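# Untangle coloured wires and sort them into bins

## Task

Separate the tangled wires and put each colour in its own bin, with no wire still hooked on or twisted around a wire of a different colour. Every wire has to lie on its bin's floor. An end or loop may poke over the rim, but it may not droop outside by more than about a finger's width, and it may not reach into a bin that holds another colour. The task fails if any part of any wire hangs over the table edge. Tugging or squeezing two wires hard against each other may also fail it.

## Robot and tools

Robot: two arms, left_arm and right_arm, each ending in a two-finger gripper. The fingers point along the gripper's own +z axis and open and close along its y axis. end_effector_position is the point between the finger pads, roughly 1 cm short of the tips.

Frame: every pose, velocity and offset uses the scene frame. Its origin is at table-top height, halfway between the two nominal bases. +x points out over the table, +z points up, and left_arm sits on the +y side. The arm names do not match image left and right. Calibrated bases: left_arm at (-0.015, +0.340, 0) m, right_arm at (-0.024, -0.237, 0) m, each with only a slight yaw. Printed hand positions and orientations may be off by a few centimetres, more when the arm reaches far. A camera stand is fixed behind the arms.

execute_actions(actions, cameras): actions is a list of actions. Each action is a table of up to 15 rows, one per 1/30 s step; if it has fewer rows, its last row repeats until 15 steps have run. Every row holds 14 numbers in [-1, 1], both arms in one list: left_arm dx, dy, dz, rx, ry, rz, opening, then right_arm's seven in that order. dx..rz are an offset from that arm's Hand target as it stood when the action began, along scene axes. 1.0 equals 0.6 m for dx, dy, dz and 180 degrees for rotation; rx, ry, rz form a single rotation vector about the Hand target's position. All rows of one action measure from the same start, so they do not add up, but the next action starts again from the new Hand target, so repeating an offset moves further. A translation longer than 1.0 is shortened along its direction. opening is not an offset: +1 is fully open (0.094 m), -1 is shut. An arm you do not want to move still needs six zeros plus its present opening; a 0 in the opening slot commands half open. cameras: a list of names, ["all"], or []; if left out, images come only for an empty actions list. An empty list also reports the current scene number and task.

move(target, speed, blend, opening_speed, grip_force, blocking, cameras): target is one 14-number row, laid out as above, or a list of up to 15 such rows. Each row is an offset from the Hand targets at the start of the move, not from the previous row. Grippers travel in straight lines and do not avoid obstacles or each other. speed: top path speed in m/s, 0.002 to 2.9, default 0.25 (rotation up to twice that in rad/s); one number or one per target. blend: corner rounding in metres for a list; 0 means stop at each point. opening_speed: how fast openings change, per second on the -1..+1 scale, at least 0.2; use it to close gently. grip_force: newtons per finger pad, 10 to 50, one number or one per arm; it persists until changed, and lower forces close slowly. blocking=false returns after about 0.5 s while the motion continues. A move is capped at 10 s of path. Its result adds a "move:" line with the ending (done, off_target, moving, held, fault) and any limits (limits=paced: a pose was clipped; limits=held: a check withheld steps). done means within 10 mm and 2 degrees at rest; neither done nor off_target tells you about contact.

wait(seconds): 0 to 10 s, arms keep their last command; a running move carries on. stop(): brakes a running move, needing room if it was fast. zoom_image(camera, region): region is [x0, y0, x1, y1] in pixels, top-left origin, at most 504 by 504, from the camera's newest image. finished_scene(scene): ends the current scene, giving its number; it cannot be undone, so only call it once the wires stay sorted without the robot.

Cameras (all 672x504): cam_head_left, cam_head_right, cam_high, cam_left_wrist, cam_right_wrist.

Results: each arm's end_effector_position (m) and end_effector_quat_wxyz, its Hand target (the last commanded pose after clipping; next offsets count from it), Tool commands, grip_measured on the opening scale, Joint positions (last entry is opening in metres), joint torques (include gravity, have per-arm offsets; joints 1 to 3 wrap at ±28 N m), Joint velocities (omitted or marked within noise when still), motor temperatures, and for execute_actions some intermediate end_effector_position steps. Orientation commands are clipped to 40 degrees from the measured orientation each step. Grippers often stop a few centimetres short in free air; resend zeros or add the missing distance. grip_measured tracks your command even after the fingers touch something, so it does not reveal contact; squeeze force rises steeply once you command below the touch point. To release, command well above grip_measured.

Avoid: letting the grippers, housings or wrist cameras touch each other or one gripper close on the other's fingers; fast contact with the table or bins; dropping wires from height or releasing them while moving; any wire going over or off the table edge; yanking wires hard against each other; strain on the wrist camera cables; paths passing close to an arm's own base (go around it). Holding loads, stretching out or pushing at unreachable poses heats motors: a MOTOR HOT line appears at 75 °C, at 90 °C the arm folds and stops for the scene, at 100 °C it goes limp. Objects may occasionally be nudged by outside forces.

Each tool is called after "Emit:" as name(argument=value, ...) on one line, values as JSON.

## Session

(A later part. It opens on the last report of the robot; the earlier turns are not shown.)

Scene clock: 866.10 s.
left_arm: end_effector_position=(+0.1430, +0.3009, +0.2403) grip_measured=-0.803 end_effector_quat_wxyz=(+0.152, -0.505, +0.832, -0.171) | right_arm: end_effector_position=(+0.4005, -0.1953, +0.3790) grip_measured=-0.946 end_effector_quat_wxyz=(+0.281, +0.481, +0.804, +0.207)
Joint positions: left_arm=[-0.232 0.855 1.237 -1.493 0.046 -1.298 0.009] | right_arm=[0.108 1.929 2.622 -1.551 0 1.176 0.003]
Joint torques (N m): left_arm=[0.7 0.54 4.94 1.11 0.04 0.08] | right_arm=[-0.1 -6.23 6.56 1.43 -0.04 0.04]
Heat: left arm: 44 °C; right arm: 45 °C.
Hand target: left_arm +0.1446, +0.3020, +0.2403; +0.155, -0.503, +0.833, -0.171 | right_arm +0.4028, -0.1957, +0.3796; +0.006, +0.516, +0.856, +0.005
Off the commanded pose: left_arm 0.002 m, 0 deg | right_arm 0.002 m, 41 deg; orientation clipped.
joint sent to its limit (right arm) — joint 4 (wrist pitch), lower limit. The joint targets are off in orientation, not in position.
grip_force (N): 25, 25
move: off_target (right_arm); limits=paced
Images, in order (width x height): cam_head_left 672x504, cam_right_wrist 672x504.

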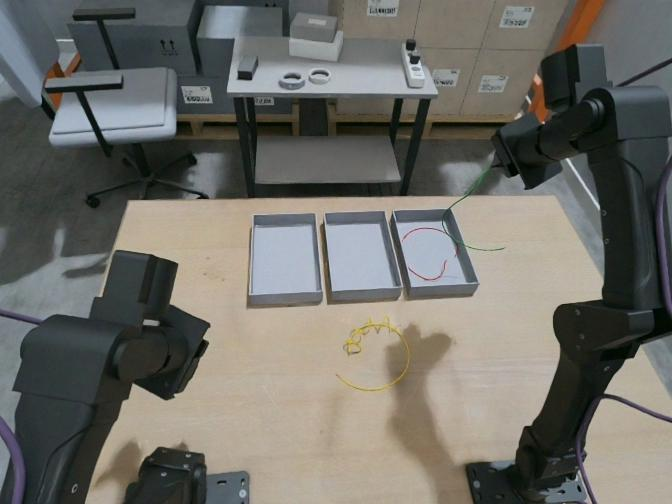

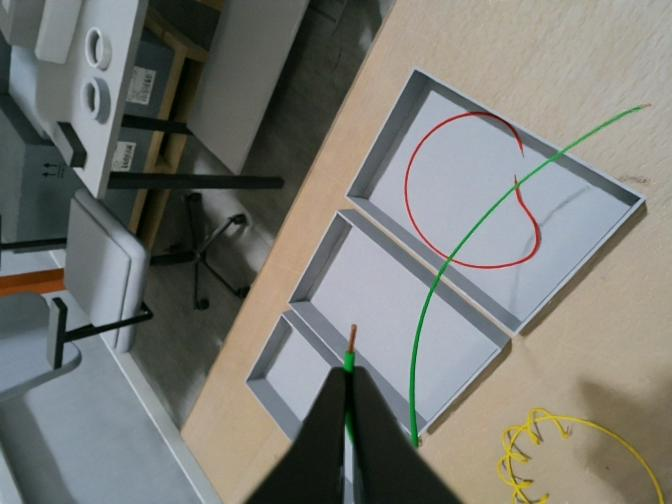

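Emit:
move(target=[[0,0,0,0,0,0,-0.8,0.02,0.24,0,0,0,0,-1]], speed=0.1, cameras=["cam_head_left","cam_right_wrist"])

Scene clock: 875.40 s.
left_arm: end_effector_position=(+0.1430, +0.3009, +0.2403) grip_measured=-0.803 end_effector_quat_wxyz=(+0.152, -0.505, +0.832, -0.171) | right_arm: end_effector_position=(+0.4097, -0.0565, +0.3789) grip_measured=-0.946 end_effector_quat_wxyz=(+0.235, +0.475, +0.793, +0.301)
Joint positions: left_arm=[-0.232 0.855 1.237 -1.493 0.046 -1.298 0.009] | right_arm=[0.414 2.099 2.842 -1.53 0.024 1.472 0.003]
Joint torques (N m): left_arm=[0.66 0.5 5 1.15 0.05 0.04] | right_arm=[0.23 -7.17 6.35 1.75 -0.1 0.05]
Heat: left arm: 44 °C; right arm: 45 °C.
Hand target: left_arm +0.1446, +0.3020, +0.2403; +0.155, -0.503, +0.833, -0.171 | right_arm +0.4149, -0.0518, +0.3796; +0.028, +0.516, +0.856, +0.033
Off the commanded pose: left_arm 0.002 m, 0 deg | right_arm 0.007 m, 44 deg; orientation clipped.
elbow stopped short (right arm): the move would have taken joint 3 (elbow) straighter than the controller allows.
grip_force (N): 25, 25
move: off_target (right_arm); limits=paced
Images, in order (width x height): cam_head_left 672x504, cam_right_wrist 672x504.

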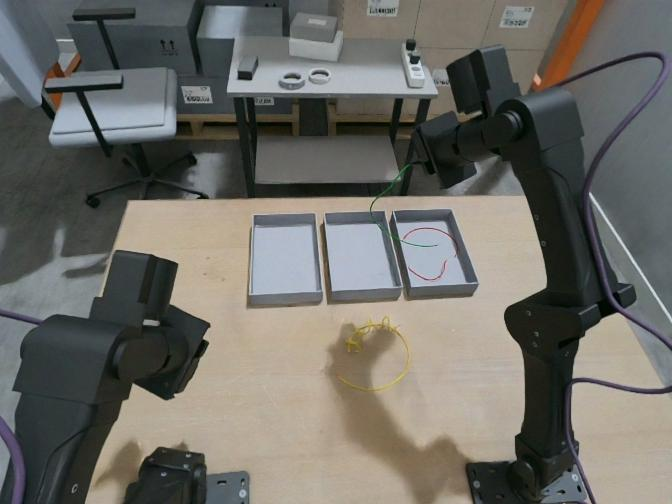

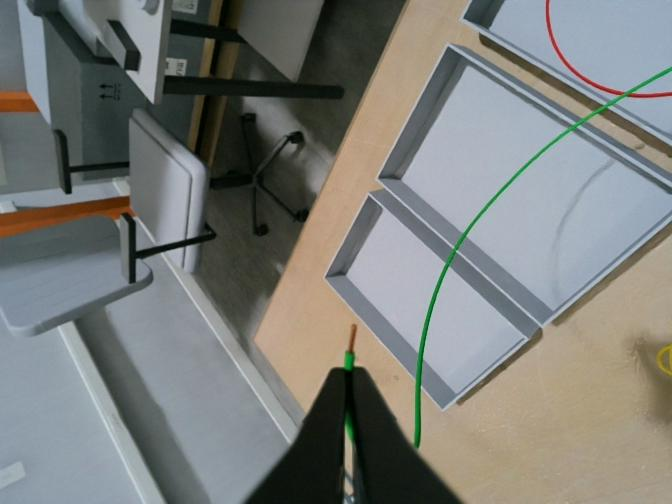

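Emit:
move(target=[[0,0,0,0,0,0,-0.8,0.0,0.09,-0.06,0,0,0,-1],[0,0,0,0,0,0,-0.8,0.05,0.115,-0.2,0,0,0,-1]], speed=0.08, blend=[0.01,0], cameras=["cam_head_left","cam_right_wrist","cam_high"])

Scene clock: 891.70 s.
left_arm: end_effector_position=(+0.1430, +0.3009, +0.2403) grip_measured=-0.803 end_effector_quat_wxyz=(+0.152, -0.505, +0.832, -0.171) | right_arm: end_effector_position=(+0.4406, +0.0120, +0.2603) grip_measured=-0.946 end_effector_quat_wxyz=(+0.150, +0.494, +0.825, +0.230)
Joint positions: left_arm=[-0.232 0.855 1.237 -1.493 0.046 -1.298 0.009] | right_arm=[0.51 2.355 2.842 -1.501 0.023 1.572 0.003]
Joint torques (N m): left_arm=[0.72 0.51 4.82 1.1 0.01 0.06] | right_arm=[0.28 -9.94 7.19 1.4 -0.09 0.04]
Heat: left arm: 44 °C; right arm: 45 °C.
Hand target: left_arm +0.1446, +0.3020, +0.2403; +0.155, -0.503, +0.833, -0.171 | right_arm +0.4448, +0.0172, +0.2596; +0.027, +0.516, +0.856, +0.033
Off the commanded pose: left_arm 0.002 m, 0 deg | right_arm 0.007 m, 27 deg.
elbow stopped short (right arm): the move would have taken joint 3 (elbow) straighter than the controller allows.
grip_force (N): 25, 25
move: off_target (right_arm)
Images, in order (width x height): cam_head_left 672x504, cam_high 672x504, cam_right_wrist 672x504.

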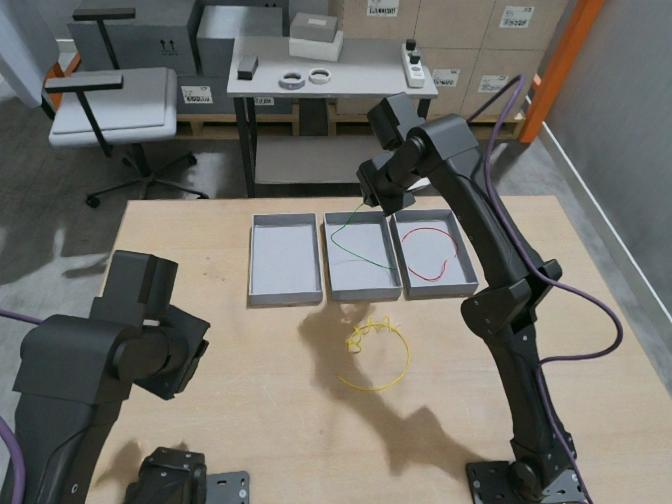

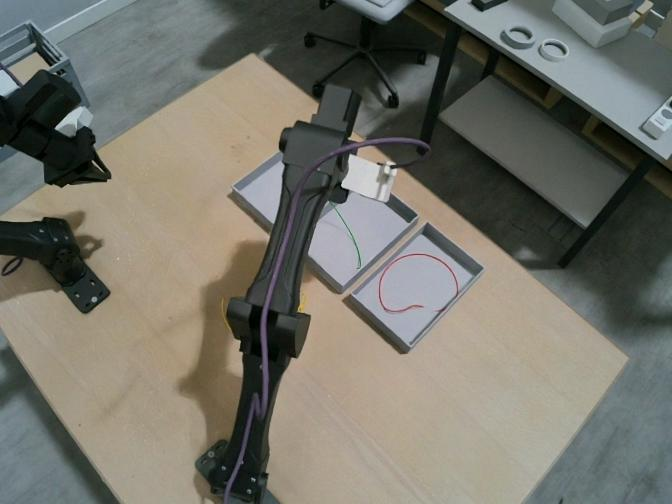

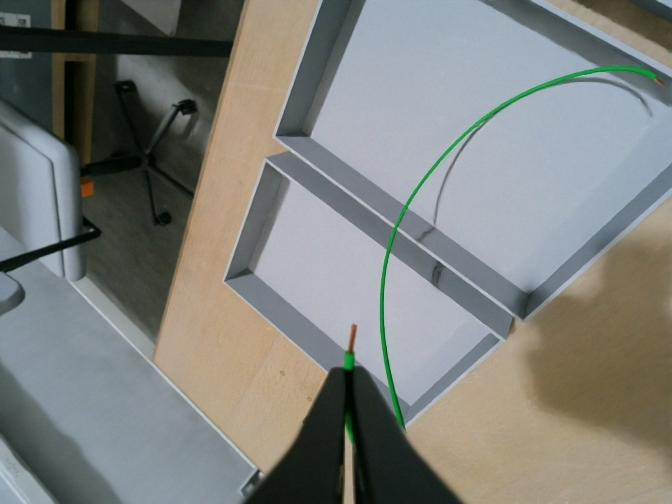

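Emit:
move(target=[[0,0,0,0,0,0,-0.8,0.02,-0.06,-0.03,0,0,0,-1],[0,0,0,0,0,0,-0.8,0.045,-0.07,-0.21,0,0,0,-1]], speed=0.07, blend=[0.01,0], cameras=["cam_head_left","cam_right_wrist"])

Scene clock: 904.63 s.
left_arm: end_effector_position=(+0.1430, +0.3009, +0.2403) grip_measured=-0.803 end_effector_quat_wxyz=(+0.152, -0.505, +0.832, -0.171) | right_arm: end_effector_position=(+0.4688, -0.0225, +0.1391) grip_measured=-0.946 end_effector_quat_wxyz=(+0.087, +0.511, +0.847, +0.117)
Joint positions: left_arm=[-0.232 0.855 1.237 -1.493 0.046 -1.298 0.009] | right_arm=[0.423 2.583 2.842 -1.537 0.007 1.496 0.003]
Joint torques (N m): left_arm=[0.8 0.59 4.6 1.11 0.01 0.09] | right_arm=[-0.5 -11.36 7.57 0.72 -0.06 -0.08]
Heat: left arm: 44 °C; right arm: 45 °C.
Hand target: left_arm +0.1446, +0.3020, +0.2403; +0.155, -0.503, +0.833, -0.171 | right_arm +0.4719, -0.0248, +0.1337; +0.027, +0.516, +0.856, +0.033
Off the commanded pose: left_arm 0.002 m, 0 deg | right_arm 0.007 m, 12 deg.
elbow stopped short (right arm): the move would have taken joint 3 (elbow) straighter than the controller allows.
grip_force (N): 25, 25
move: off_target (right_arm)
Images, in order (width x height): cam_head_left 672x504, cam_right_wrist 672x504.

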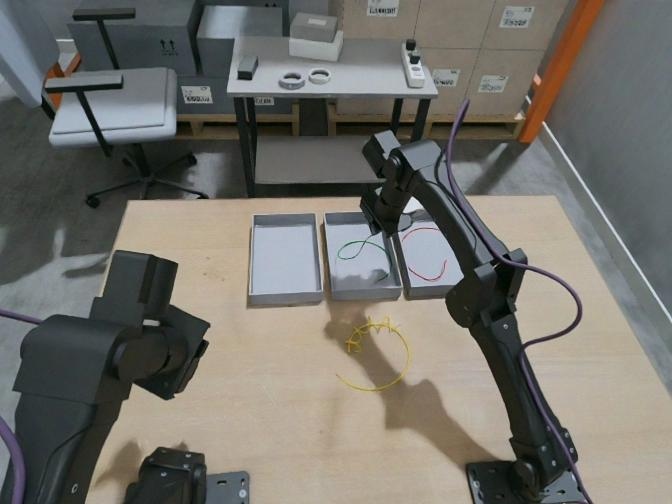

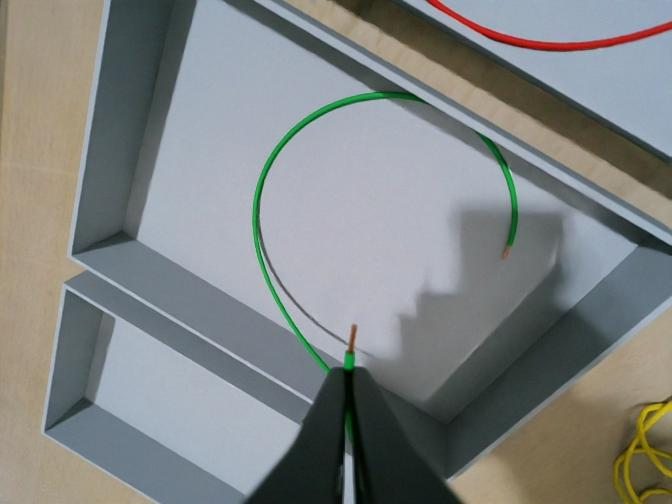

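Emit:
move(target=[[0,0,0,0,0,0,-0.8,0.0,-0.05,-0.03,0,0,0,-1],[0,0,0,0,0,0,-0.8,0.0,-0.055,-0.185,0,0,0,-1],[0,0,0,0,0,0,-0.8,0.0,-0.055,-0.185,0,0,0,-0.8],[0,0,0,0,0,0,-0.8,0.0,-0.055,0.05,0,0,0,-0.8]], speed=0.07, opening_speed=0.3, blend=[0.01,0,0,0], cameras=["cam_head_left","cam_right_wrist"])

Scene clock: 923.43 s.
left_arm: end_effector_position=(+0.1430, +0.3009, +0.2403) grip_measured=-0.803 end_effector_quat_wxyz=(+0.152, -0.505, +0.832, -0.171) | right_arm: end_effector_position=(+0.4727, -0.0518, +0.1379) grip_measured=-0.802 end_effector_quat_wxyz=(+0.081, +0.510, +0.850, +0.104)
Joint positions: left_arm=[-0.232 0.855 1.237 -1.493 0.046 -1.298 0.009] | right_arm=[0.366 2.562 2.802 -1.546 -0.003 1.436 0.009]
Joint torques (N m): left_arm=[0.69 0.66 4.83 1.1 0.05 0.07] | right_arm=[-0.69 -16.95 6.43 0.6 -0.02 -0.05]
Motor temperatures (°C): left_arm=[33 34 44 37 31 33 34] | right_arm=[31 51 44 37 34 32 34]
Heat: left arm: 44 °C; right arm: 51 °C.
Hand target: left_arm +0.1446, +0.3020, +0.2403; +0.155, -0.503, +0.833, -0.171 | right_arm +0.4719, -0.0578, +0.1637; +0.027, +0.516, +0.856, +0.033
Off the commanded pose: left_arm 0.002 m, 0 deg | right_arm 0.027 m, 10 deg.
elbow stopped short (right arm): the move would have taken joint 3 (elbow) straighter than the controller allows.
joint sent to its limit (right arm) — joint 4 (wrist pitch), lower limit. The joint targets are off in orientation, not in position.
grip_force (N): 25, 25
move: off_target (right_arm)
Images, in order (width x height): cam_head_left 672x504, cam_right_wrist 672x504.

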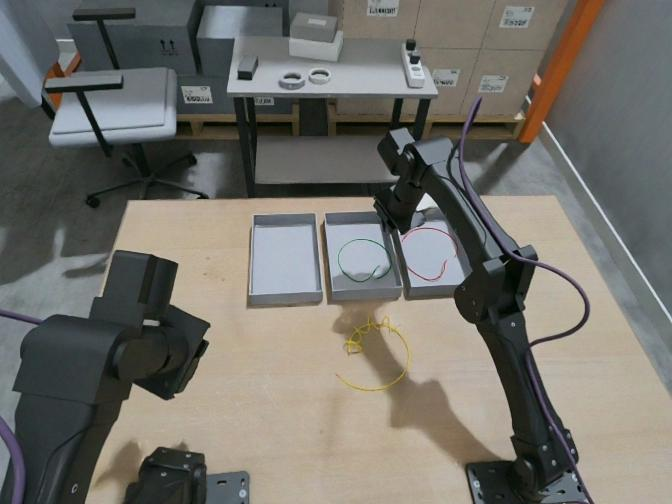

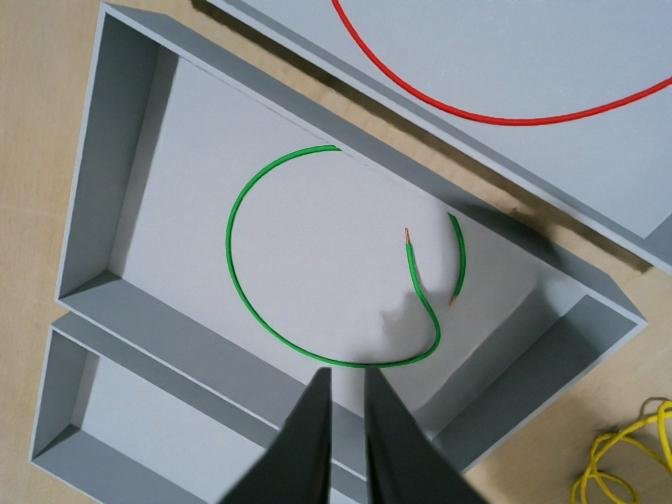

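Emit:
move(target=[[0,0,0,0,0,0,-0.8,-0.05,-0.05,0.15,0,0,0,-0.8],[0,0,0,0,0,0,-0.8,-0.45,-0.4,0.16,0,0,0.3,-0.8]], speed=0.22, blend=[0.03,0])

Emit:
move(target=[0.1,-0.35,-0.14,0,0,0,-0.8,0,0,0,0,0,0,-0.8], speed=0.2, cameras=["cam_left_wrist","cam_head_left"])

Scene clock: 943.27 s.
left_arm: end_effector_position=(+0.1430, +0.3009, +0.2403) grip_measured=-0.803 end_effector_quat_wxyz=(+0.152, -0.505, +0.832, -0.171) | right_arm: end_effector_position=(+0.2055, -0.2993, +0.2602) grip_measured=-0.802 end_effector_quat_wxyz=(+0.154, +0.080, +0.985, +0.002)
Joint positions: left_arm=[-0.232 0.855 1.237 -1.493 0.046 -1.298 0.009] | right_arm=[-0.317 1.285 1.573 -1.559 -0.079 -0.155 0.009]
Joint torques (N m): left_arm=[0.75 0.58 4.85 1.14 0.01 0.07] | right_arm=[-0.13 -3.56 4.31 0.84 -0.15 -0.08]
Heat: left arm: 44 °C; right arm: 52 °C.
Hand target: left_arm +0.1446, +0.3020, +0.2403; +0.155, -0.503, +0.833, -0.171 | right_arm +0.2019, -0.2977, +0.2597; +0.009, +0.071, +0.997, +0.042
Off the commanded pose: left_arm 0.002 m, 0 deg | right_arm 0.004 m, 17 deg.
joint sent to its limit (right arm) — joint 4 (wrist pitch), lower limit. The joint targets are off in orientation, not in position.
grip_force (N): 25, 25
move: off_target (right_arm)

Scene clock: 945.10 s.
left_arm: end_effector_position=(+0.1993, +0.0950, +0.1504) grip_measured=-0.803 end_effector_quat_wxyz=(+0.144, -0.500, +0.838, -0.164) | right_arm: end_effector_position=(+0.2055, -0.2993, +0.2602) grip_measured=-0.802 end_effector_quat_wxyz=(+0.154, +0.079, +0.985, +0.002)
Joint positions: left_arm=[-1.041 1.445 1.201 -0.98 -0.276 -2.034 0.009] | right_arm=[-0.317 1.285 1.573 -1.559 -0.079 -0.156 0.009]
Joint torques (N m): left_arm=[-0.43 -5.05 7.62 0.9 -0.28 -0.1] | right_arm=[-0.12 -3.58 4.31 0.83 -0.15 -0.07]
Heat: left arm: 44 °C; right arm: 52 °C.
Hand target: left_arm +0.2045, +0.0919, +0.1562; +0.155, -0.503, +0.833, -0.171 | right_arm +0.2019, -0.2977, +0.2597; +0.009, +0.071, +0.997, +0.042
Off the commanded pose: left_arm 0.009 m, 2 deg | right_arm 0.004 m, 17 deg.
joint sent to its limit (right arm) — joint 4 (wrist pitch), lower limit. The joint targets are off in orientation, not in position.
grip_force (N): 25, 25
move: off_target (right_arm)
Images, in order (width x height): cam_head_left 672x504, cam_left_wrist 672x504.

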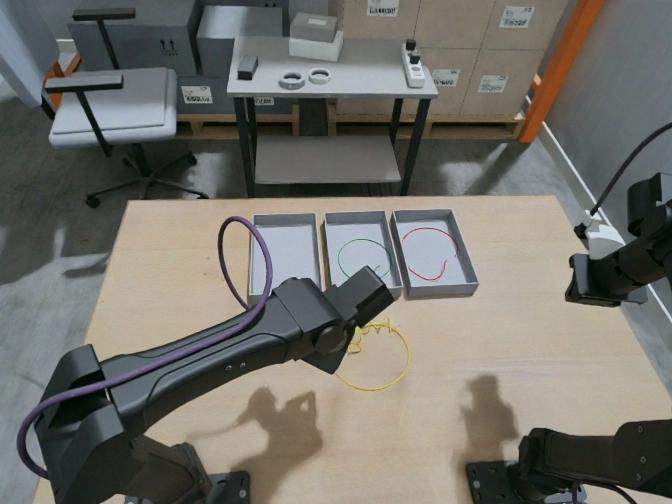

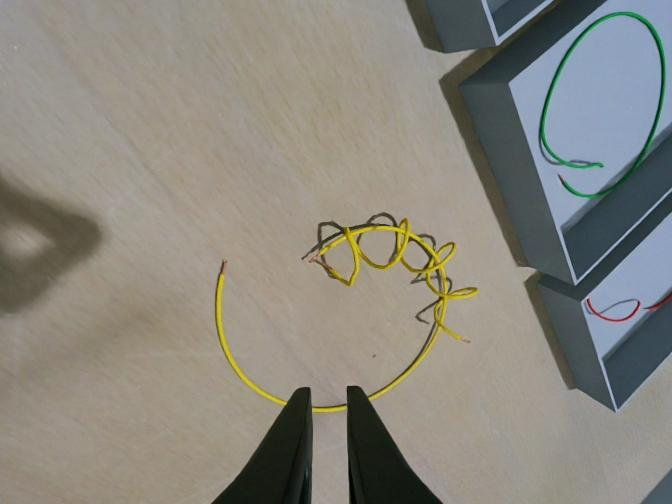

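Emit:
move(target=[0.076,0.014,-0.027,0.18,0.031,-0.691,-0.8,0,0,0,0,0,0,-0.8], speed=0.3, cameras=["cam_left_wrist"])

Emit:
zoom_image(camera="cam_left_wrist", region=[180, 200, 500, 460])

Scene clock: 967.83 s.
left_arm: end_effector_position=(+0.2488, +0.0998, +0.1413) grip_measured=-0.803 end_effector_quat_wxyz=(+0.008, +0.532, +0.846, -0.004) | right_arm: end_effector_position=(+0.2055, -0.2993, +0.2602) grip_measured=-0.802 end_effector_quat_wxyz=(+0.154, +0.079, +0.985, +0.002)
Joint positions: left_arm=[-0.773 1.885 1.733 -1.402 0.006 0.385 0.009] | right_arm=[-0.317 1.285 1.573 -1.559 -0.079 -0.156 0.009]
Joint torques (N m): left_arm=[0.2 -7.56 7.1 0.04 -0.01 0.1] | right_arm=[-0.12 -3.58 4.31 0.84 -0.15 -0.07]
Heat: left arm: 45 °C; right arm: 47 °C.
Hand target: left_arm +0.2502, +0.1004, +0.1401; +0.000, +0.536, +0.844, -0.001 | right_arm +0.2019, -0.2977, +0.2597; +0.009, +0.071, +0.997, +0.042
Off the commanded pose: left_arm 0.002 m, 1 deg | right_arm 0.004 m, 17 deg.
joint sent to its limit (right arm) — joint 4 (wrist pitch), lower limit. The joint targets are off in orientation, not in position.
grip_force (N): 25, 25
move: off_target (right_arm)
Images, in order (width x height): cam_left_wrist 672x504.

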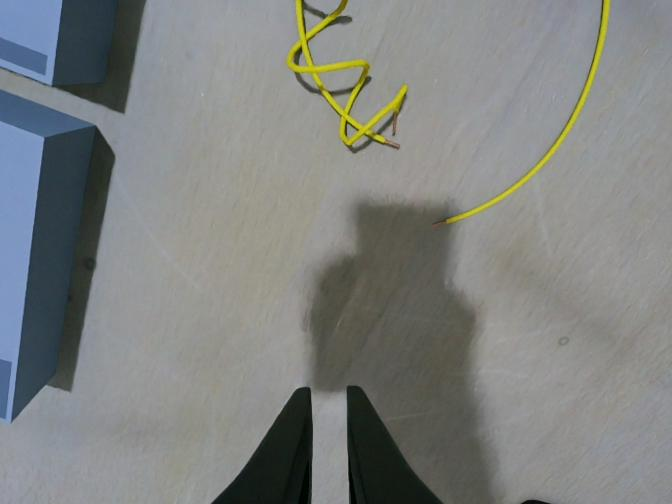

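Scaled by 1.575 from the camera's 672x504 image, which has a finer 960x720 frame.

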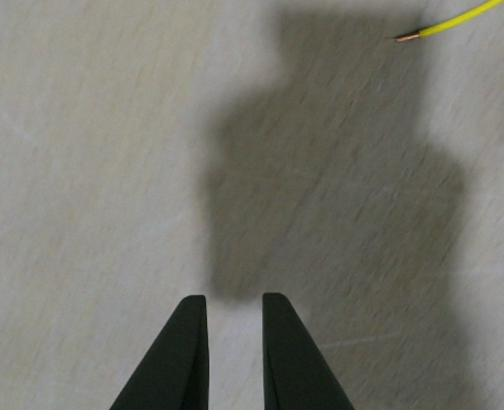

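Helix lies further along −y. Move forward ~6 cm.

Emit:
move(target=[0.06,-0.09,-0.02,0,0,0,-0.8,0,0,0,0,0,0,-0.8], speed=0.2, cameras=["cam_left_wrist"])

Emit:
zoom_image(camera="cam_left_wrist", region=[180, 0, 500, 260])

Scene clock: 975.60 s.
left_arm: end_effector_position=(+0.2873, +0.0469, +0.1311) grip_measured=-0.803 end_effector_quat_wxyz=(+0.009, +0.537, +0.844, -0.004) | right_arm: end_effector_position=(+0.2055, -0.2993, +0.2602) grip_measured=-0.802 end_effector_quat_wxyz=(+0.154, +0.079, +0.985, +0.002)
Joint positions: left_arm=[-0.805 2.167 2.105 -1.489 0.004 0.363 0.009] | right_arm=[-0.317 1.285 1.573 -1.559 -0.079 -0.156 0.009]
Joint torques (N m): left_arm=[-0.35 -9.63 7.17 0.02 -0.01 -0.08] | right_arm=[-0.1 -3.58 4.3 0.83 -0.14 -0.07]
Motor temperatures (°C): left_arm=[33 37 45 36 32 33 34] | right_arm=[31 46 43 37 34 32 34]
Heat: left arm: 45 °C; right arm: 46 °C.
Hand target: left_arm +0.2863, +0.0464, +0.1281; +0.000, +0.536, +0.844, -0.001 | right_arm +0.2019, -0.2977, +0.2597; +0.009, +0.071, +0.997, +0.042
Off the commanded pose: left_arm 0.003 m, 1 deg | right_arm 0.004 m, 17 deg.
joint sent to its limit (right arm) — joint 4 (wrist pitch), lower limit. The joint targets are off in orientation, not in position.
grip_force (N): 25, 25
move: off_target (right_arm)
Images, in order (width x height): cam_left_wrist 672x504.

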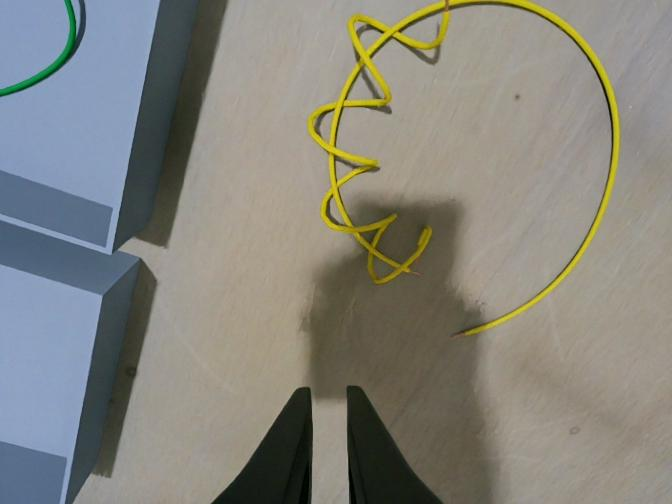

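Scaled by 1.575 from the camera's 672x504 image, which has a finer 960x720 frame.

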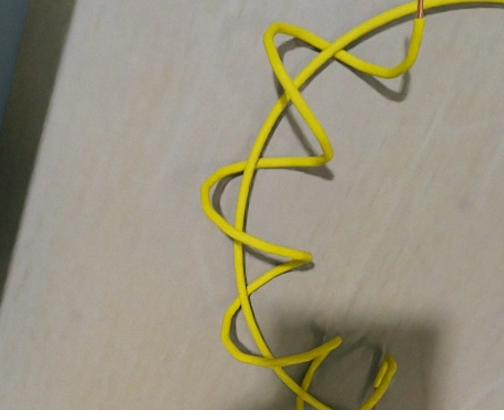

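Emit:
move(target=[0.014,-0.027,-0.13,0,0,0,-0.75,0,0,0,0,0,0,-0.8], speed=0.12, cameras=["cam_left_wrist"])

Emit:
zoom_image(camera="cam_left_wrist", region=[180, 200, 500, 460])

Scene clock: 999.73 s.
left_arm: end_effector_position=(+0.2955, +0.0324, +0.0598) grip_measured=-0.753 end_effector_quat_wxyz=(+0.004, +0.536, +0.844, -0.003) | right_arm: end_effector_position=(+0.2055, -0.2993, +0.2602) grip_measured=-0.802 end_effector_quat_wxyz=(+0.154, +0.079, +0.985, +0.002)
Joint positions: left_arm=[-0.815 2.237 1.934 -1.258 0.004 0.35 0.012] | right_arm=[-0.317 1.285 1.573 -1.559 -0.079 -0.156 0.009]
Joint torques (N m): left_arm=[-0.59 -10.51 4.81 0.41 -0.02 -0.09] | right_arm=[-0.12 -3.56 4.3 0.84 -0.15 -0.07]
Motor temperatures (°C): left_arm=[33 42 45 36 32 33 34] | right_arm=[31 44 42 37 34 32 34]
Heat: left arm: 45 °C; right arm: 44 °C.
Hand target: left_arm +0.2947, +0.0302, +0.0502; +0.000, +0.536, +0.844, -0.001 | right_arm +0.2019, -0.2977, +0.2597; +0.009, +0.071, +0.997, +0.042
Off the commanded pose: left_arm 0.010 m, 1 deg | right_arm 0.004 m, 17 deg.
joint sent to its limit (right arm) — joint 4 (wrist pitch), lower limit. The joint targets are off in orientation, not in position.
grip_force (N): 25, 25
move: off_target (right_arm)
Images, in order (width x height): cam_left_wrist 672x504.

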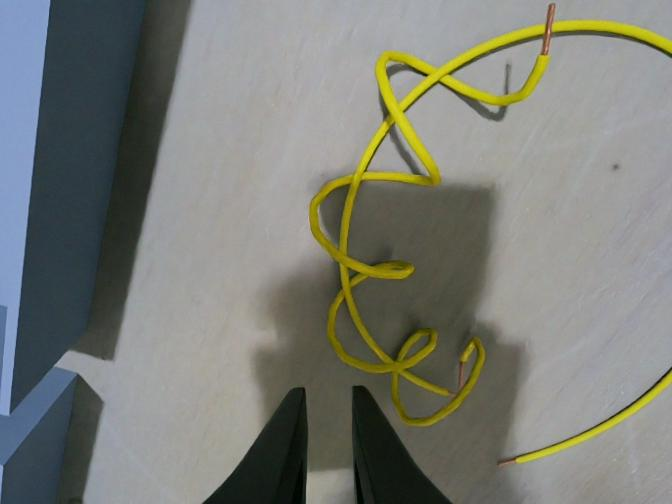

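Scaled by 1.575 from the camera's 672x504 image, which has a finer 960x720 frame.

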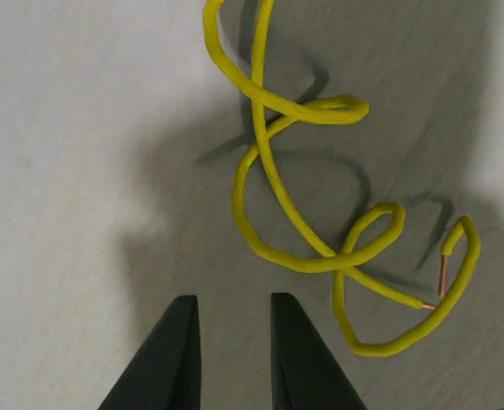

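Emit:
move(target=[0.009,-0.043,-0.03,0,0,0,-0.78,0,0,0,0,0,0,-0.8], speed=0.1, grip_force=15, cameras=["cam_left_wrist"])

Emit:
zoom_image(camera="cam_left_wrist", region=[200, 240, 480, 460])

Scene clock: 1014.27 s.
left_arm: end_effector_position=(+0.2977, +0.0088, +0.0379) grip_measured=-0.777 end_effector_quat_wxyz=(-0.001, +0.537, +0.844, -0.002) | right_arm: end_effector_position=(+0.2055, -0.2993, +0.2602) grip_measured=-0.802 end_effector_quat_wxyz=(+0.154, +0.079, +0.985, +0.002)
Joint positions: left_arm=[-0.849 2.344 2.029 -1.256 0.004 0.319 0.01] | right_arm=[-0.317 1.285 1.573 -1.559 -0.079 -0.156 0.009]
Joint torques (N m): left_arm=[-0.29 -10.8 7.01 0.25 0.01 -0.08] | right_arm=[-0.13 -3.56 4.3 0.84 -0.14 -0.07]
Heat: left arm: 45 °C; right arm: 43 °C.
Hand target: left_arm +0.3000, +0.0043, +0.0321; +0.000, +0.536, +0.844, -0.001 | right_arm +0.2019, -0.2977, +0.2597; +0.009, +0.071, +0.997, +0.042
Off the commanded pose: left_arm 0.008 m, 0 deg | right_arm 0.004 m, 17 deg.
joint sent to its limit (right arm) — joint 4 (wrist pitch), lower limit. The joint targets are off in orientation, not in position.
grip_force (N): 15, 15
move: off_target (right_arm)
Images, in order (width x height): cam_left_wrist 672x504.

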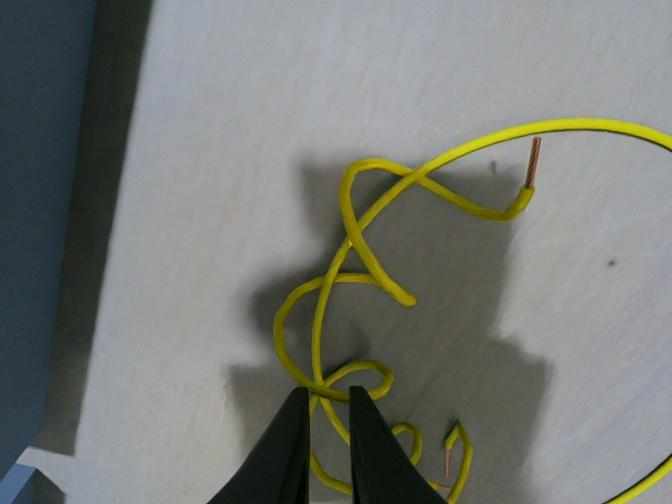

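Scaled by 1.800 from the camera's 672x504 image, which has a finer 960x720 frame.

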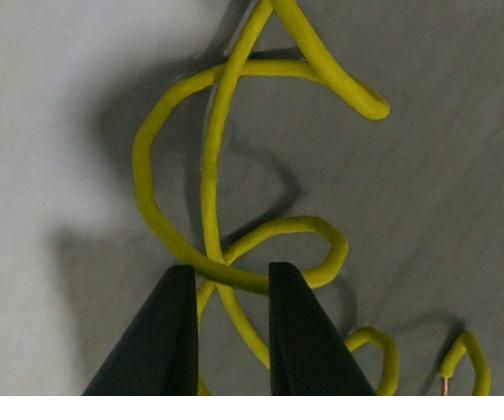

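Emit:
move(target=[[0.005,0.0025,-0.03,0,0,0,-0.78,0,0,0,0,0,0,-0.8]], speed=0.08, cameras=["cam_left_wrist"])

Emit:
zoom_image(camera="cam_left_wrist", region=[200, 240, 480, 460])

Scene clock: 1031.03 s.
left_arm: end_effector_position=(+0.3027, +0.0035, +0.0290) grip_measured=-0.777 end_effector_quat_wxyz=(+0.010, +0.537, +0.844, -0.005) | right_arm: end_effector_position=(+0.2055, -0.2993, +0.2602) grip_measured=-0.802 end_effector_quat_wxyz=(+0.154, +0.079, +0.985, +0.002)
Joint positions: left_arm=[-0.849 2.356 2.014 -1.206 0.004 0.319 0.01] | right_arm=[-0.317 1.285 1.573 -1.559 -0.079 -0.156 0.009]
Joint torques (N m): left_arm=[0.27 -10.81 4.56 0.42 -0.01 -0.01] | right_arm=[-0.13 -3.58 4.31 0.84 -0.14 -0.08]
Heat: left arm: 48 °C; right arm: 42 °C.
Hand target: left_arm +0.3030, +0.0058, +0.0141; +0.000, +0.536, +0.844, -0.001 | right_arm +0.2019, -0.2977, +0.2597; +0.009, +0.071, +0.997, +0.042
Off the commanded pose: left_arm 0.015 m, 1 deg | right_arm 0.004 m, 17 deg.
joint sent to its limit (right arm) — joint 4 (wrist pitch), lower limit. The joint targets are off in orientation, not in position.
grip_force (N): 15, 15
move: off_target (left_arm, right_arm)
Images, in order (width x height): cam_left_wrist 672x504.

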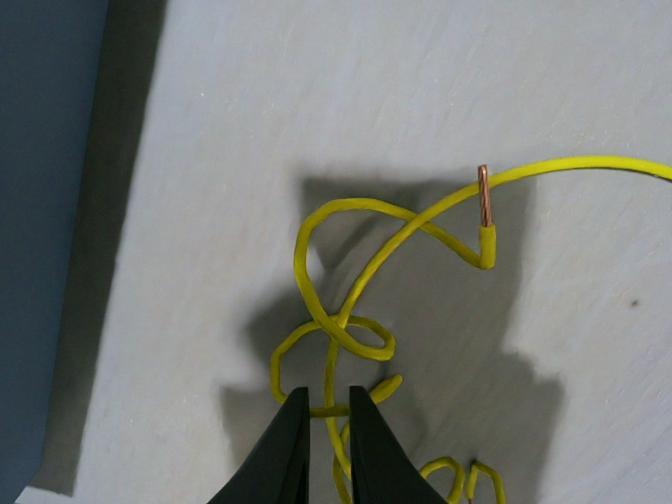

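Scaled by 1.800 from the camera's 672x504 image, which has a finer 960x720 frame.

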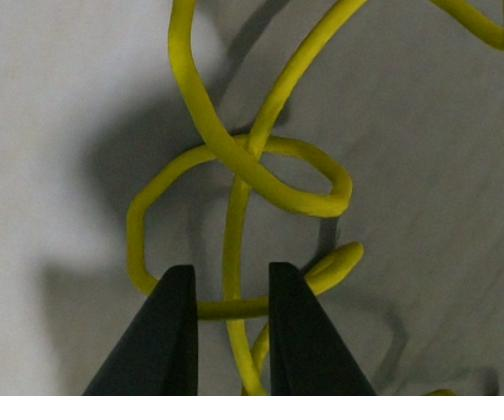

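Emit:
move(target=[[0,0,0.025,0,0,0,-0.78,0,0,0,0,0,0,-0.8],[0.006,-0.015,0.025,0,0,0,-0.78,0,0,0,0,0,0,-0.8],[0.005,-0.014,-0.022,0,0,0,-0.78,0,0,0,0,0,0,-0.8]], speed=0.08, cameras=["cam_left_wrist"])

Emit:
zoom_image(camera="cam_left_wrist", region=[200, 240, 480, 460])

Scene clock: 1045.27 s.
left_arm: end_effector_position=(+0.3077, -0.0019, +0.0137) grip_measured=-0.777 end_effector_quat_wxyz=(+0.007, +0.537, +0.844, -0.004) | right_arm: end_effector_position=(+0.2055, -0.2993, +0.2602) grip_measured=-0.802 end_effector_quat_wxyz=(+0.154, +0.079, +0.985, +0.002)
Joint positions: left_arm=[-0.849 2.409 2.046 -1.192 0.004 0.319 0.01] | right_arm=[-0.317 1.285 1.573 -1.559 -0.079 -0.156 0.009]
Joint torques (N m): left_arm=[-0.5 -11.15 4.98 0.36 0 -0.1] | right_arm=[-0.13 -3.56 4.3 0.84 -0.14 -0.07]
Heat: left arm: 46 °C; right arm: 42 °C.
Hand target: left_arm +0.3060, -0.0026, +0.0009; +0.000, +0.536, +0.844, -0.001 | right_arm +0.2019, -0.2977, +0.2597; +0.009, +0.071, +0.997, +0.042
Off the commanded pose: left_arm 0.013 m, 1 deg | right_arm 0.004 m, 17 deg.
joint sent to its limit (right arm) — joint 4 (wrist pitch), lower limit. The joint targets are off in orientation, not in position.
grip_force (N): 15, 15
move: off_target (left_arm, right_arm)
Images, in order (width x height): cam_left_wrist 672x504.

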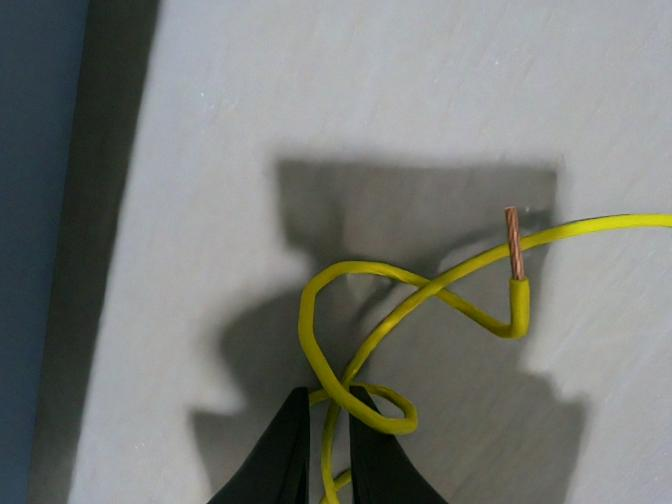

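Scaled by 1.800 from the camera's 672x504 image, which has a finer 960x720 frame.

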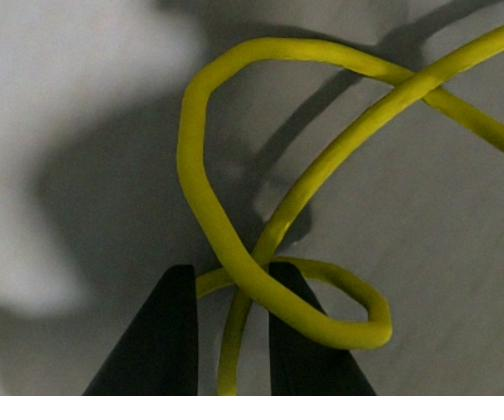

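Emit:
move(target=[[0,0,-0.014,0,0,0,-0.78,0,0,0,0,0,0,-0.8],[0,0,-0.014,0,0,0,-1,0,0,0,0,0,0,-0.8]], speed=0.08, opening_speed=0.4, cameras=["cam_left_wrist"])

Emit:
zoom_image(camera="cam_left_wrist", region=[200, 240, 480, 460])

Scene clock: 1053.60 s.
left_arm: end_effector_position=(+0.3095, -0.0028, +0.0101) grip_measured=-0.935 end_effector_quat_wxyz=(+0.012, +0.536, +0.844, -0.003) | right_arm: end_effector_position=(+0.2055, -0.2993, +0.2602) grip_measured=-0.802 end_effector_quat_wxyz=(+0.154, +0.079, +0.985, +0.002)
Joint positions: left_arm=[-0.849 2.409 2.032 -1.168 0 0.318 0.003] | right_arm=[-0.317 1.285 1.573 -1.559 -0.079 -0.156 0.009]
Joint torques (N m): left_arm=[-0.5 -10.97 4.44 0.5 0.05 -0.06] | right_arm=[-0.12 -3.56 4.31 0.84 -0.14 -0.07]
Heat: left arm: 45 °C; right arm: 42 °C.
Hand target: left_arm +0.3060, -0.0026, -0.0075; +0.000, +0.536, +0.844, -0.001 | right_arm +0.2019, -0.2977, +0.2597; +0.009, +0.071, +0.997, +0.042
Off the commanded pose: left_arm 0.018 m, 1 deg | right_arm 0.004 m, 17 deg.
joint sent to its limit (right arm) — joint 4 (wrist pitch), lower limit. The joint targets are off in orientation, not in position.
grip_force (N): 15, 15
move: off_target (left_arm, right_arm); target 2's new opening was sent with left_arm's hand 0.018 m and 1 deg from that target
Images, in order (width x height): cam_left_wrist 672x504.

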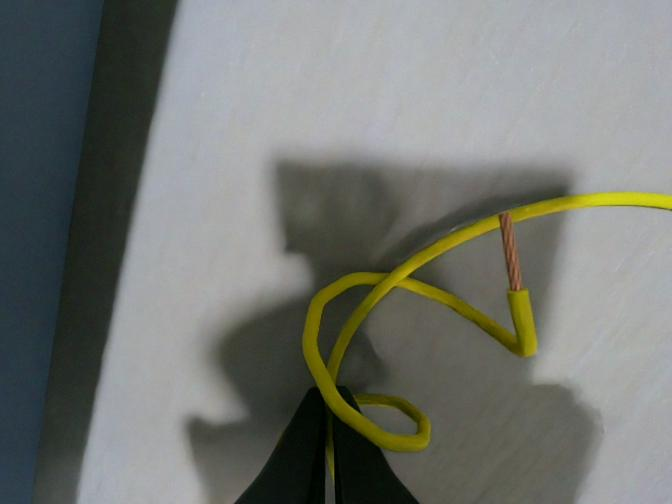

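Scaled by 1.800 from the camera's 672x504 image, which has a finer 960x720 frame.

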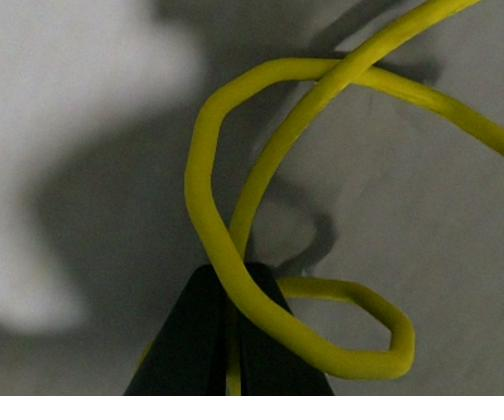

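Emit:
move(target=[[0,0,0.18,0,0,0,-1,0,0,0,0,0,0,-0.8],[-0.05,0.1,0.34,0,0,0.1,-1,0,0,0,0,0,0,-0.8]], speed=0.08, blend=[0.01,0], cameras=["cam_left_wrist","cam_head_left"])

Scene clock: 1067.90 s.
left_arm: end_effector_position=(+0.2794, +0.0505, +0.1912) grip_measured=-0.936 end_effector_quat_wxyz=(+0.063, +0.403, +0.913, -0.024) | right_arm: end_effector_position=(+0.2055, -0.2993, +0.2602) grip_measured=-0.802 end_effector_quat_wxyz=(+0.154, +0.079, +0.985, +0.002)
Joint positions: left_arm=[-0.813 2.054 2.167 -1.548 0 0.052 0.003] | right_arm=[-0.317 1.285 1.573 -1.559 -0.079 -0.156 0.009]
Joint torques (N m): left_arm=[0.59 -12.23 4.51 0.24 0.01 -0.15] | right_arm=[-0.12 -3.56 4.31 0.83 -0.14 -0.07]
Motor temperatures (°C): left_arm=[33 48 45 35 31 33 34] | right_arm=[31 41 42 37 34 32 34]
Heat: left arm: 48 °C; right arm: 42 °C.
Hand target: left_arm +0.2761, +0.0575, +0.1964; +0.000, +0.397, +0.918, -0.001 | right_arm +0.2019, -0.2977, +0.2597; +0.009, +0.071, +0.997, +0.042
Off the commanded pose: left_arm 0.009 m, 8 deg | right_arm 0.004 m, 17 deg.
joint sent to its limit (left arm) — joint 4 (wrist pitch), lower limit. The joint targets are off in orientation, not in position.
joint sent to its limit (right arm) — joint 4 (wrist pitch), lower limit. The joint targets are off in orientation, not in position.
grip_force (N): 15, 15
move: off_target (left_arm, right_arm)
Images, in order (width x height): cam_head_left 672x504, cam_left_wrist 672x504.

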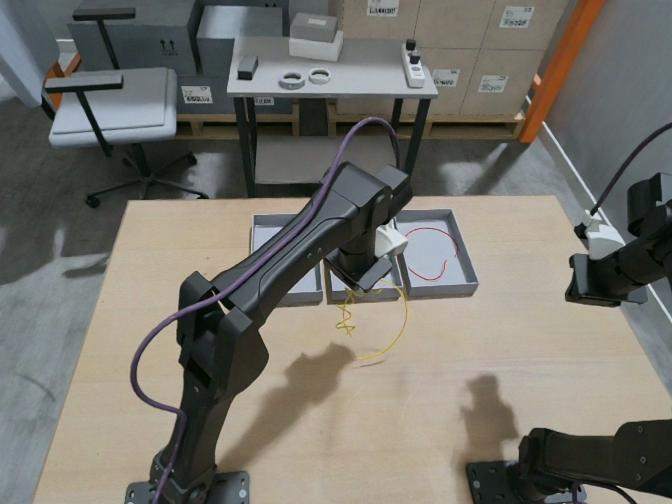

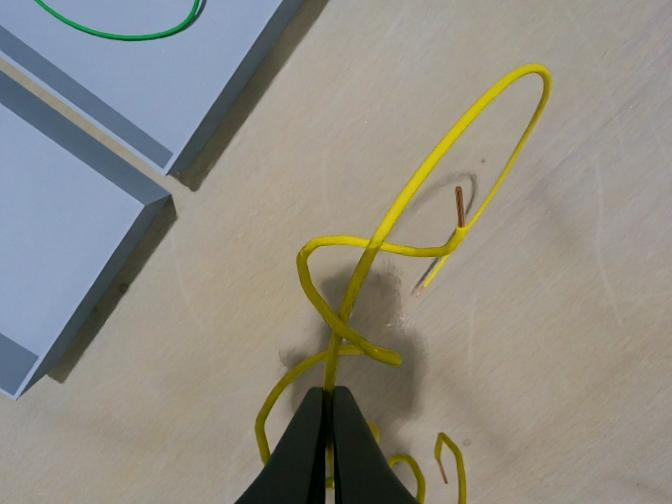

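Emit:
move(target=[[0,0.1,0.11,0,0,0.2,-1,0,0,0,0,0,0,-0.8],[0.06,0.22,0.12,0,0,0.5,-1,0,0,0,0,0,0,-0.8],[0.17,0.25,0.12,0,0,0.72,-1,0,0,0,0,0,0,-0.8]], speed=0.15, blend=[0.03,0.03,0], cameras=["cam_left_wrist","cam_head_left","cam_high"])

Scene clock: 1084.70 s.
left_arm: end_effector_position=(+0.3758, +0.2043, +0.2711) grip_measured=-0.936 end_effector_quat_wxyz=(+0.090, -0.644, +0.743, -0.159) | right_arm: end_effector_position=(+0.2055, -0.2993, +0.2602) grip_measured=-0.802 end_effector_quat_wxyz=(+0.154, +0.079, +0.985, +0.002)
Joint positions: left_arm=[-0.37 1.933 2.279 -1.548 0.003 -1.763 0.003] | right_arm=[-0.317 1.285 1.573 -1.559 -0.079 -0.156 0.009]
Joint torques (N m): left_arm=[0.85 -7.53 6.58 0.7 0 -0.11] | right_arm=[-0.12 -3.56 4.3 0.84 -0.15 -0.07]
Heat: left arm: 48 °C; right arm: 42 °C.
Hand target: left_arm +0.3781, +0.2075, +0.2685; +0.000, -0.661, +0.750, -0.001 | right_arm +0.2019, -0.2977, +0.2597; +0.009, +0.071, +0.997, +0.042
Off the commanded pose: left_arm 0.005 m, 21 deg | right_arm 0.004 m, 17 deg.
joint sent to its limit (left arm) — joint 4 (wrist pitch), lower limit. The joint targets are off in orientation, not in position.
joint sent to its limit (right arm) — joint 4 (wrist pitch), lower limit. The joint targets are off in orientation, not in position.
grip_force (N): 15, 15
move: off_target (left_arm, right_arm)
Images, in order (width x height): cam_head_left 672x504, cam_high 672x504, cam_left_wrist 672x504.

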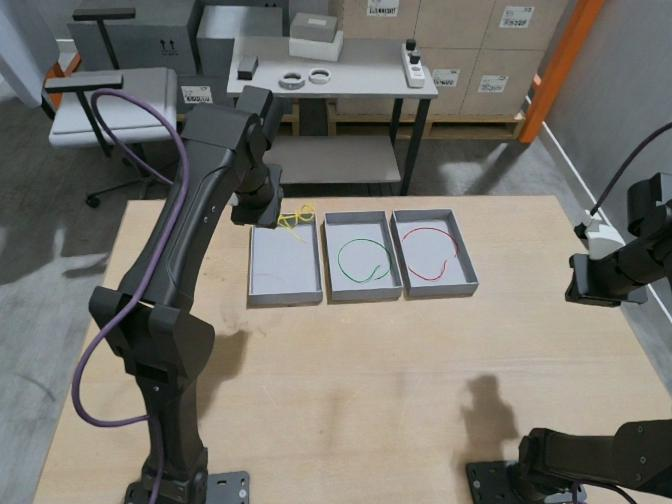

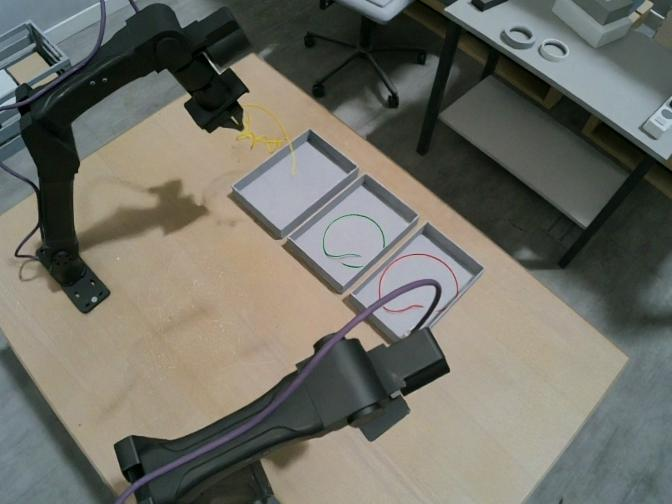

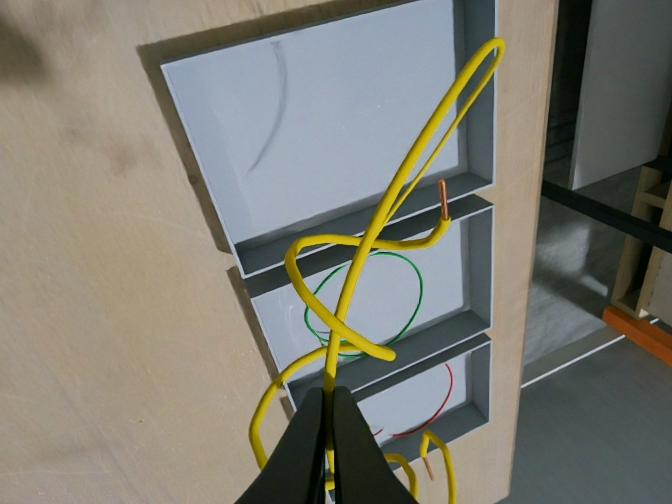

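Emit:
move(target=[[0.05,-0.02,-0.15,0,0,0,-1,0,0,0,0,0,0,-0.8]], speed=0.08, cameras=["cam_left_wrist","cam_head_left","cam_high"])

Scene clock: 1098.27 s.
left_arm: end_effector_position=(+0.4063, +0.1935, +0.1816) grip_measured=-0.936 end_effector_quat_wxyz=(+0.039, -0.654, +0.752, -0.072) | right_arm: end_effector_position=(+0.2055, -0.2993, +0.2602) grip_measured=-0.802 end_effector_quat_wxyz=(+0.154, +0.079, +0.985, +0.002)
Joint positions: left_arm=[-0.37 2.182 2.323 -1.548 0.004 -1.767 0.003] | right_arm=[-0.317 1.285 1.573 -1.559 -0.079 -0.156 0.009]
Joint torques (N m): left_arm=[0.39 -9.43 6.74 0.34 -0.02 -0.12] | right_arm=[-0.13 -3.56 4.3 0.83 -0.14 -0.07]
Heat: left arm: 46 °C; right arm: 42 °C.
Hand target: left_arm +0.4081, +0.1955, +0.1784; +0.001, -0.661, +0.750, -0.001 | right_arm +0.2019, -0.2977, +0.2597; +0.009, +0.071, +0.997, +0.042
Off the commanded pose: left_arm 0.004 m, 9 deg | right_arm 0.004 m, 17 deg.
joint sent to its limit (left arm) — joint 4 (wrist pitch), lower limit. The joint targets are off in orientation, not in position.
joint sent to its limit (right arm) — joint 4 (wrist pitch), lower limit. The joint targets are off in orientation, not in position.
grip_force (N): 15, 15
move: off_target (left_arm, right_arm)
Images, in order (width x height): cam_head_left 672x504, cam_high 672x504, cam_left_wrist 672x504.

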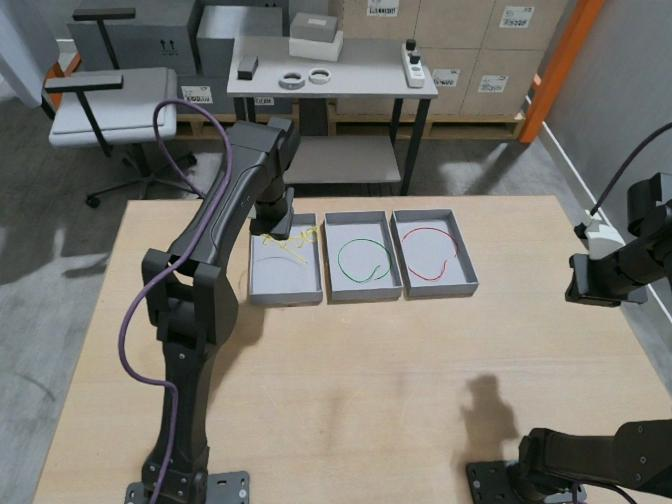

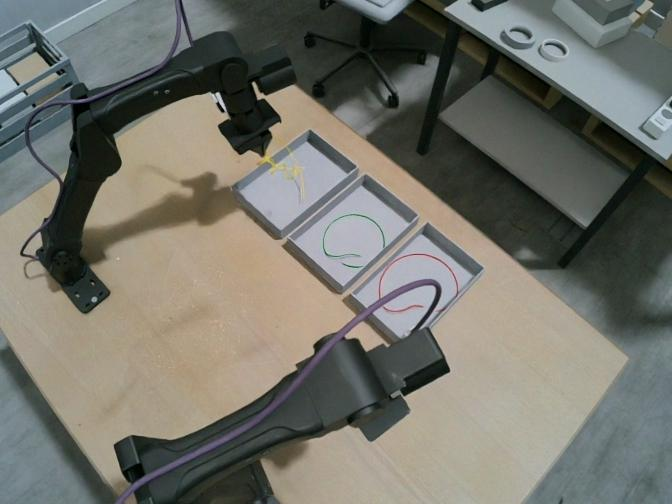

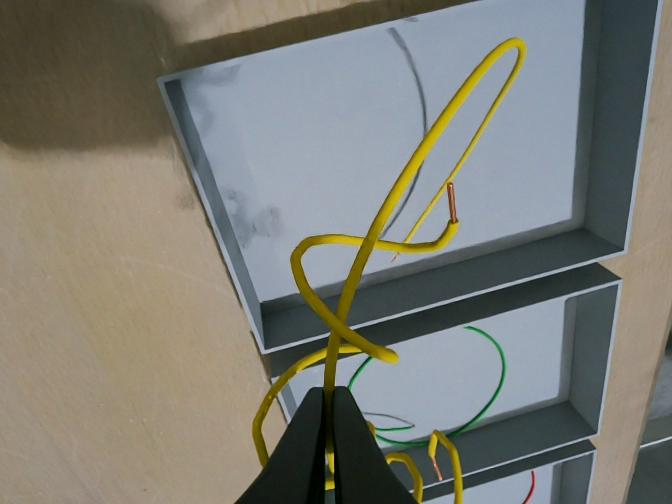

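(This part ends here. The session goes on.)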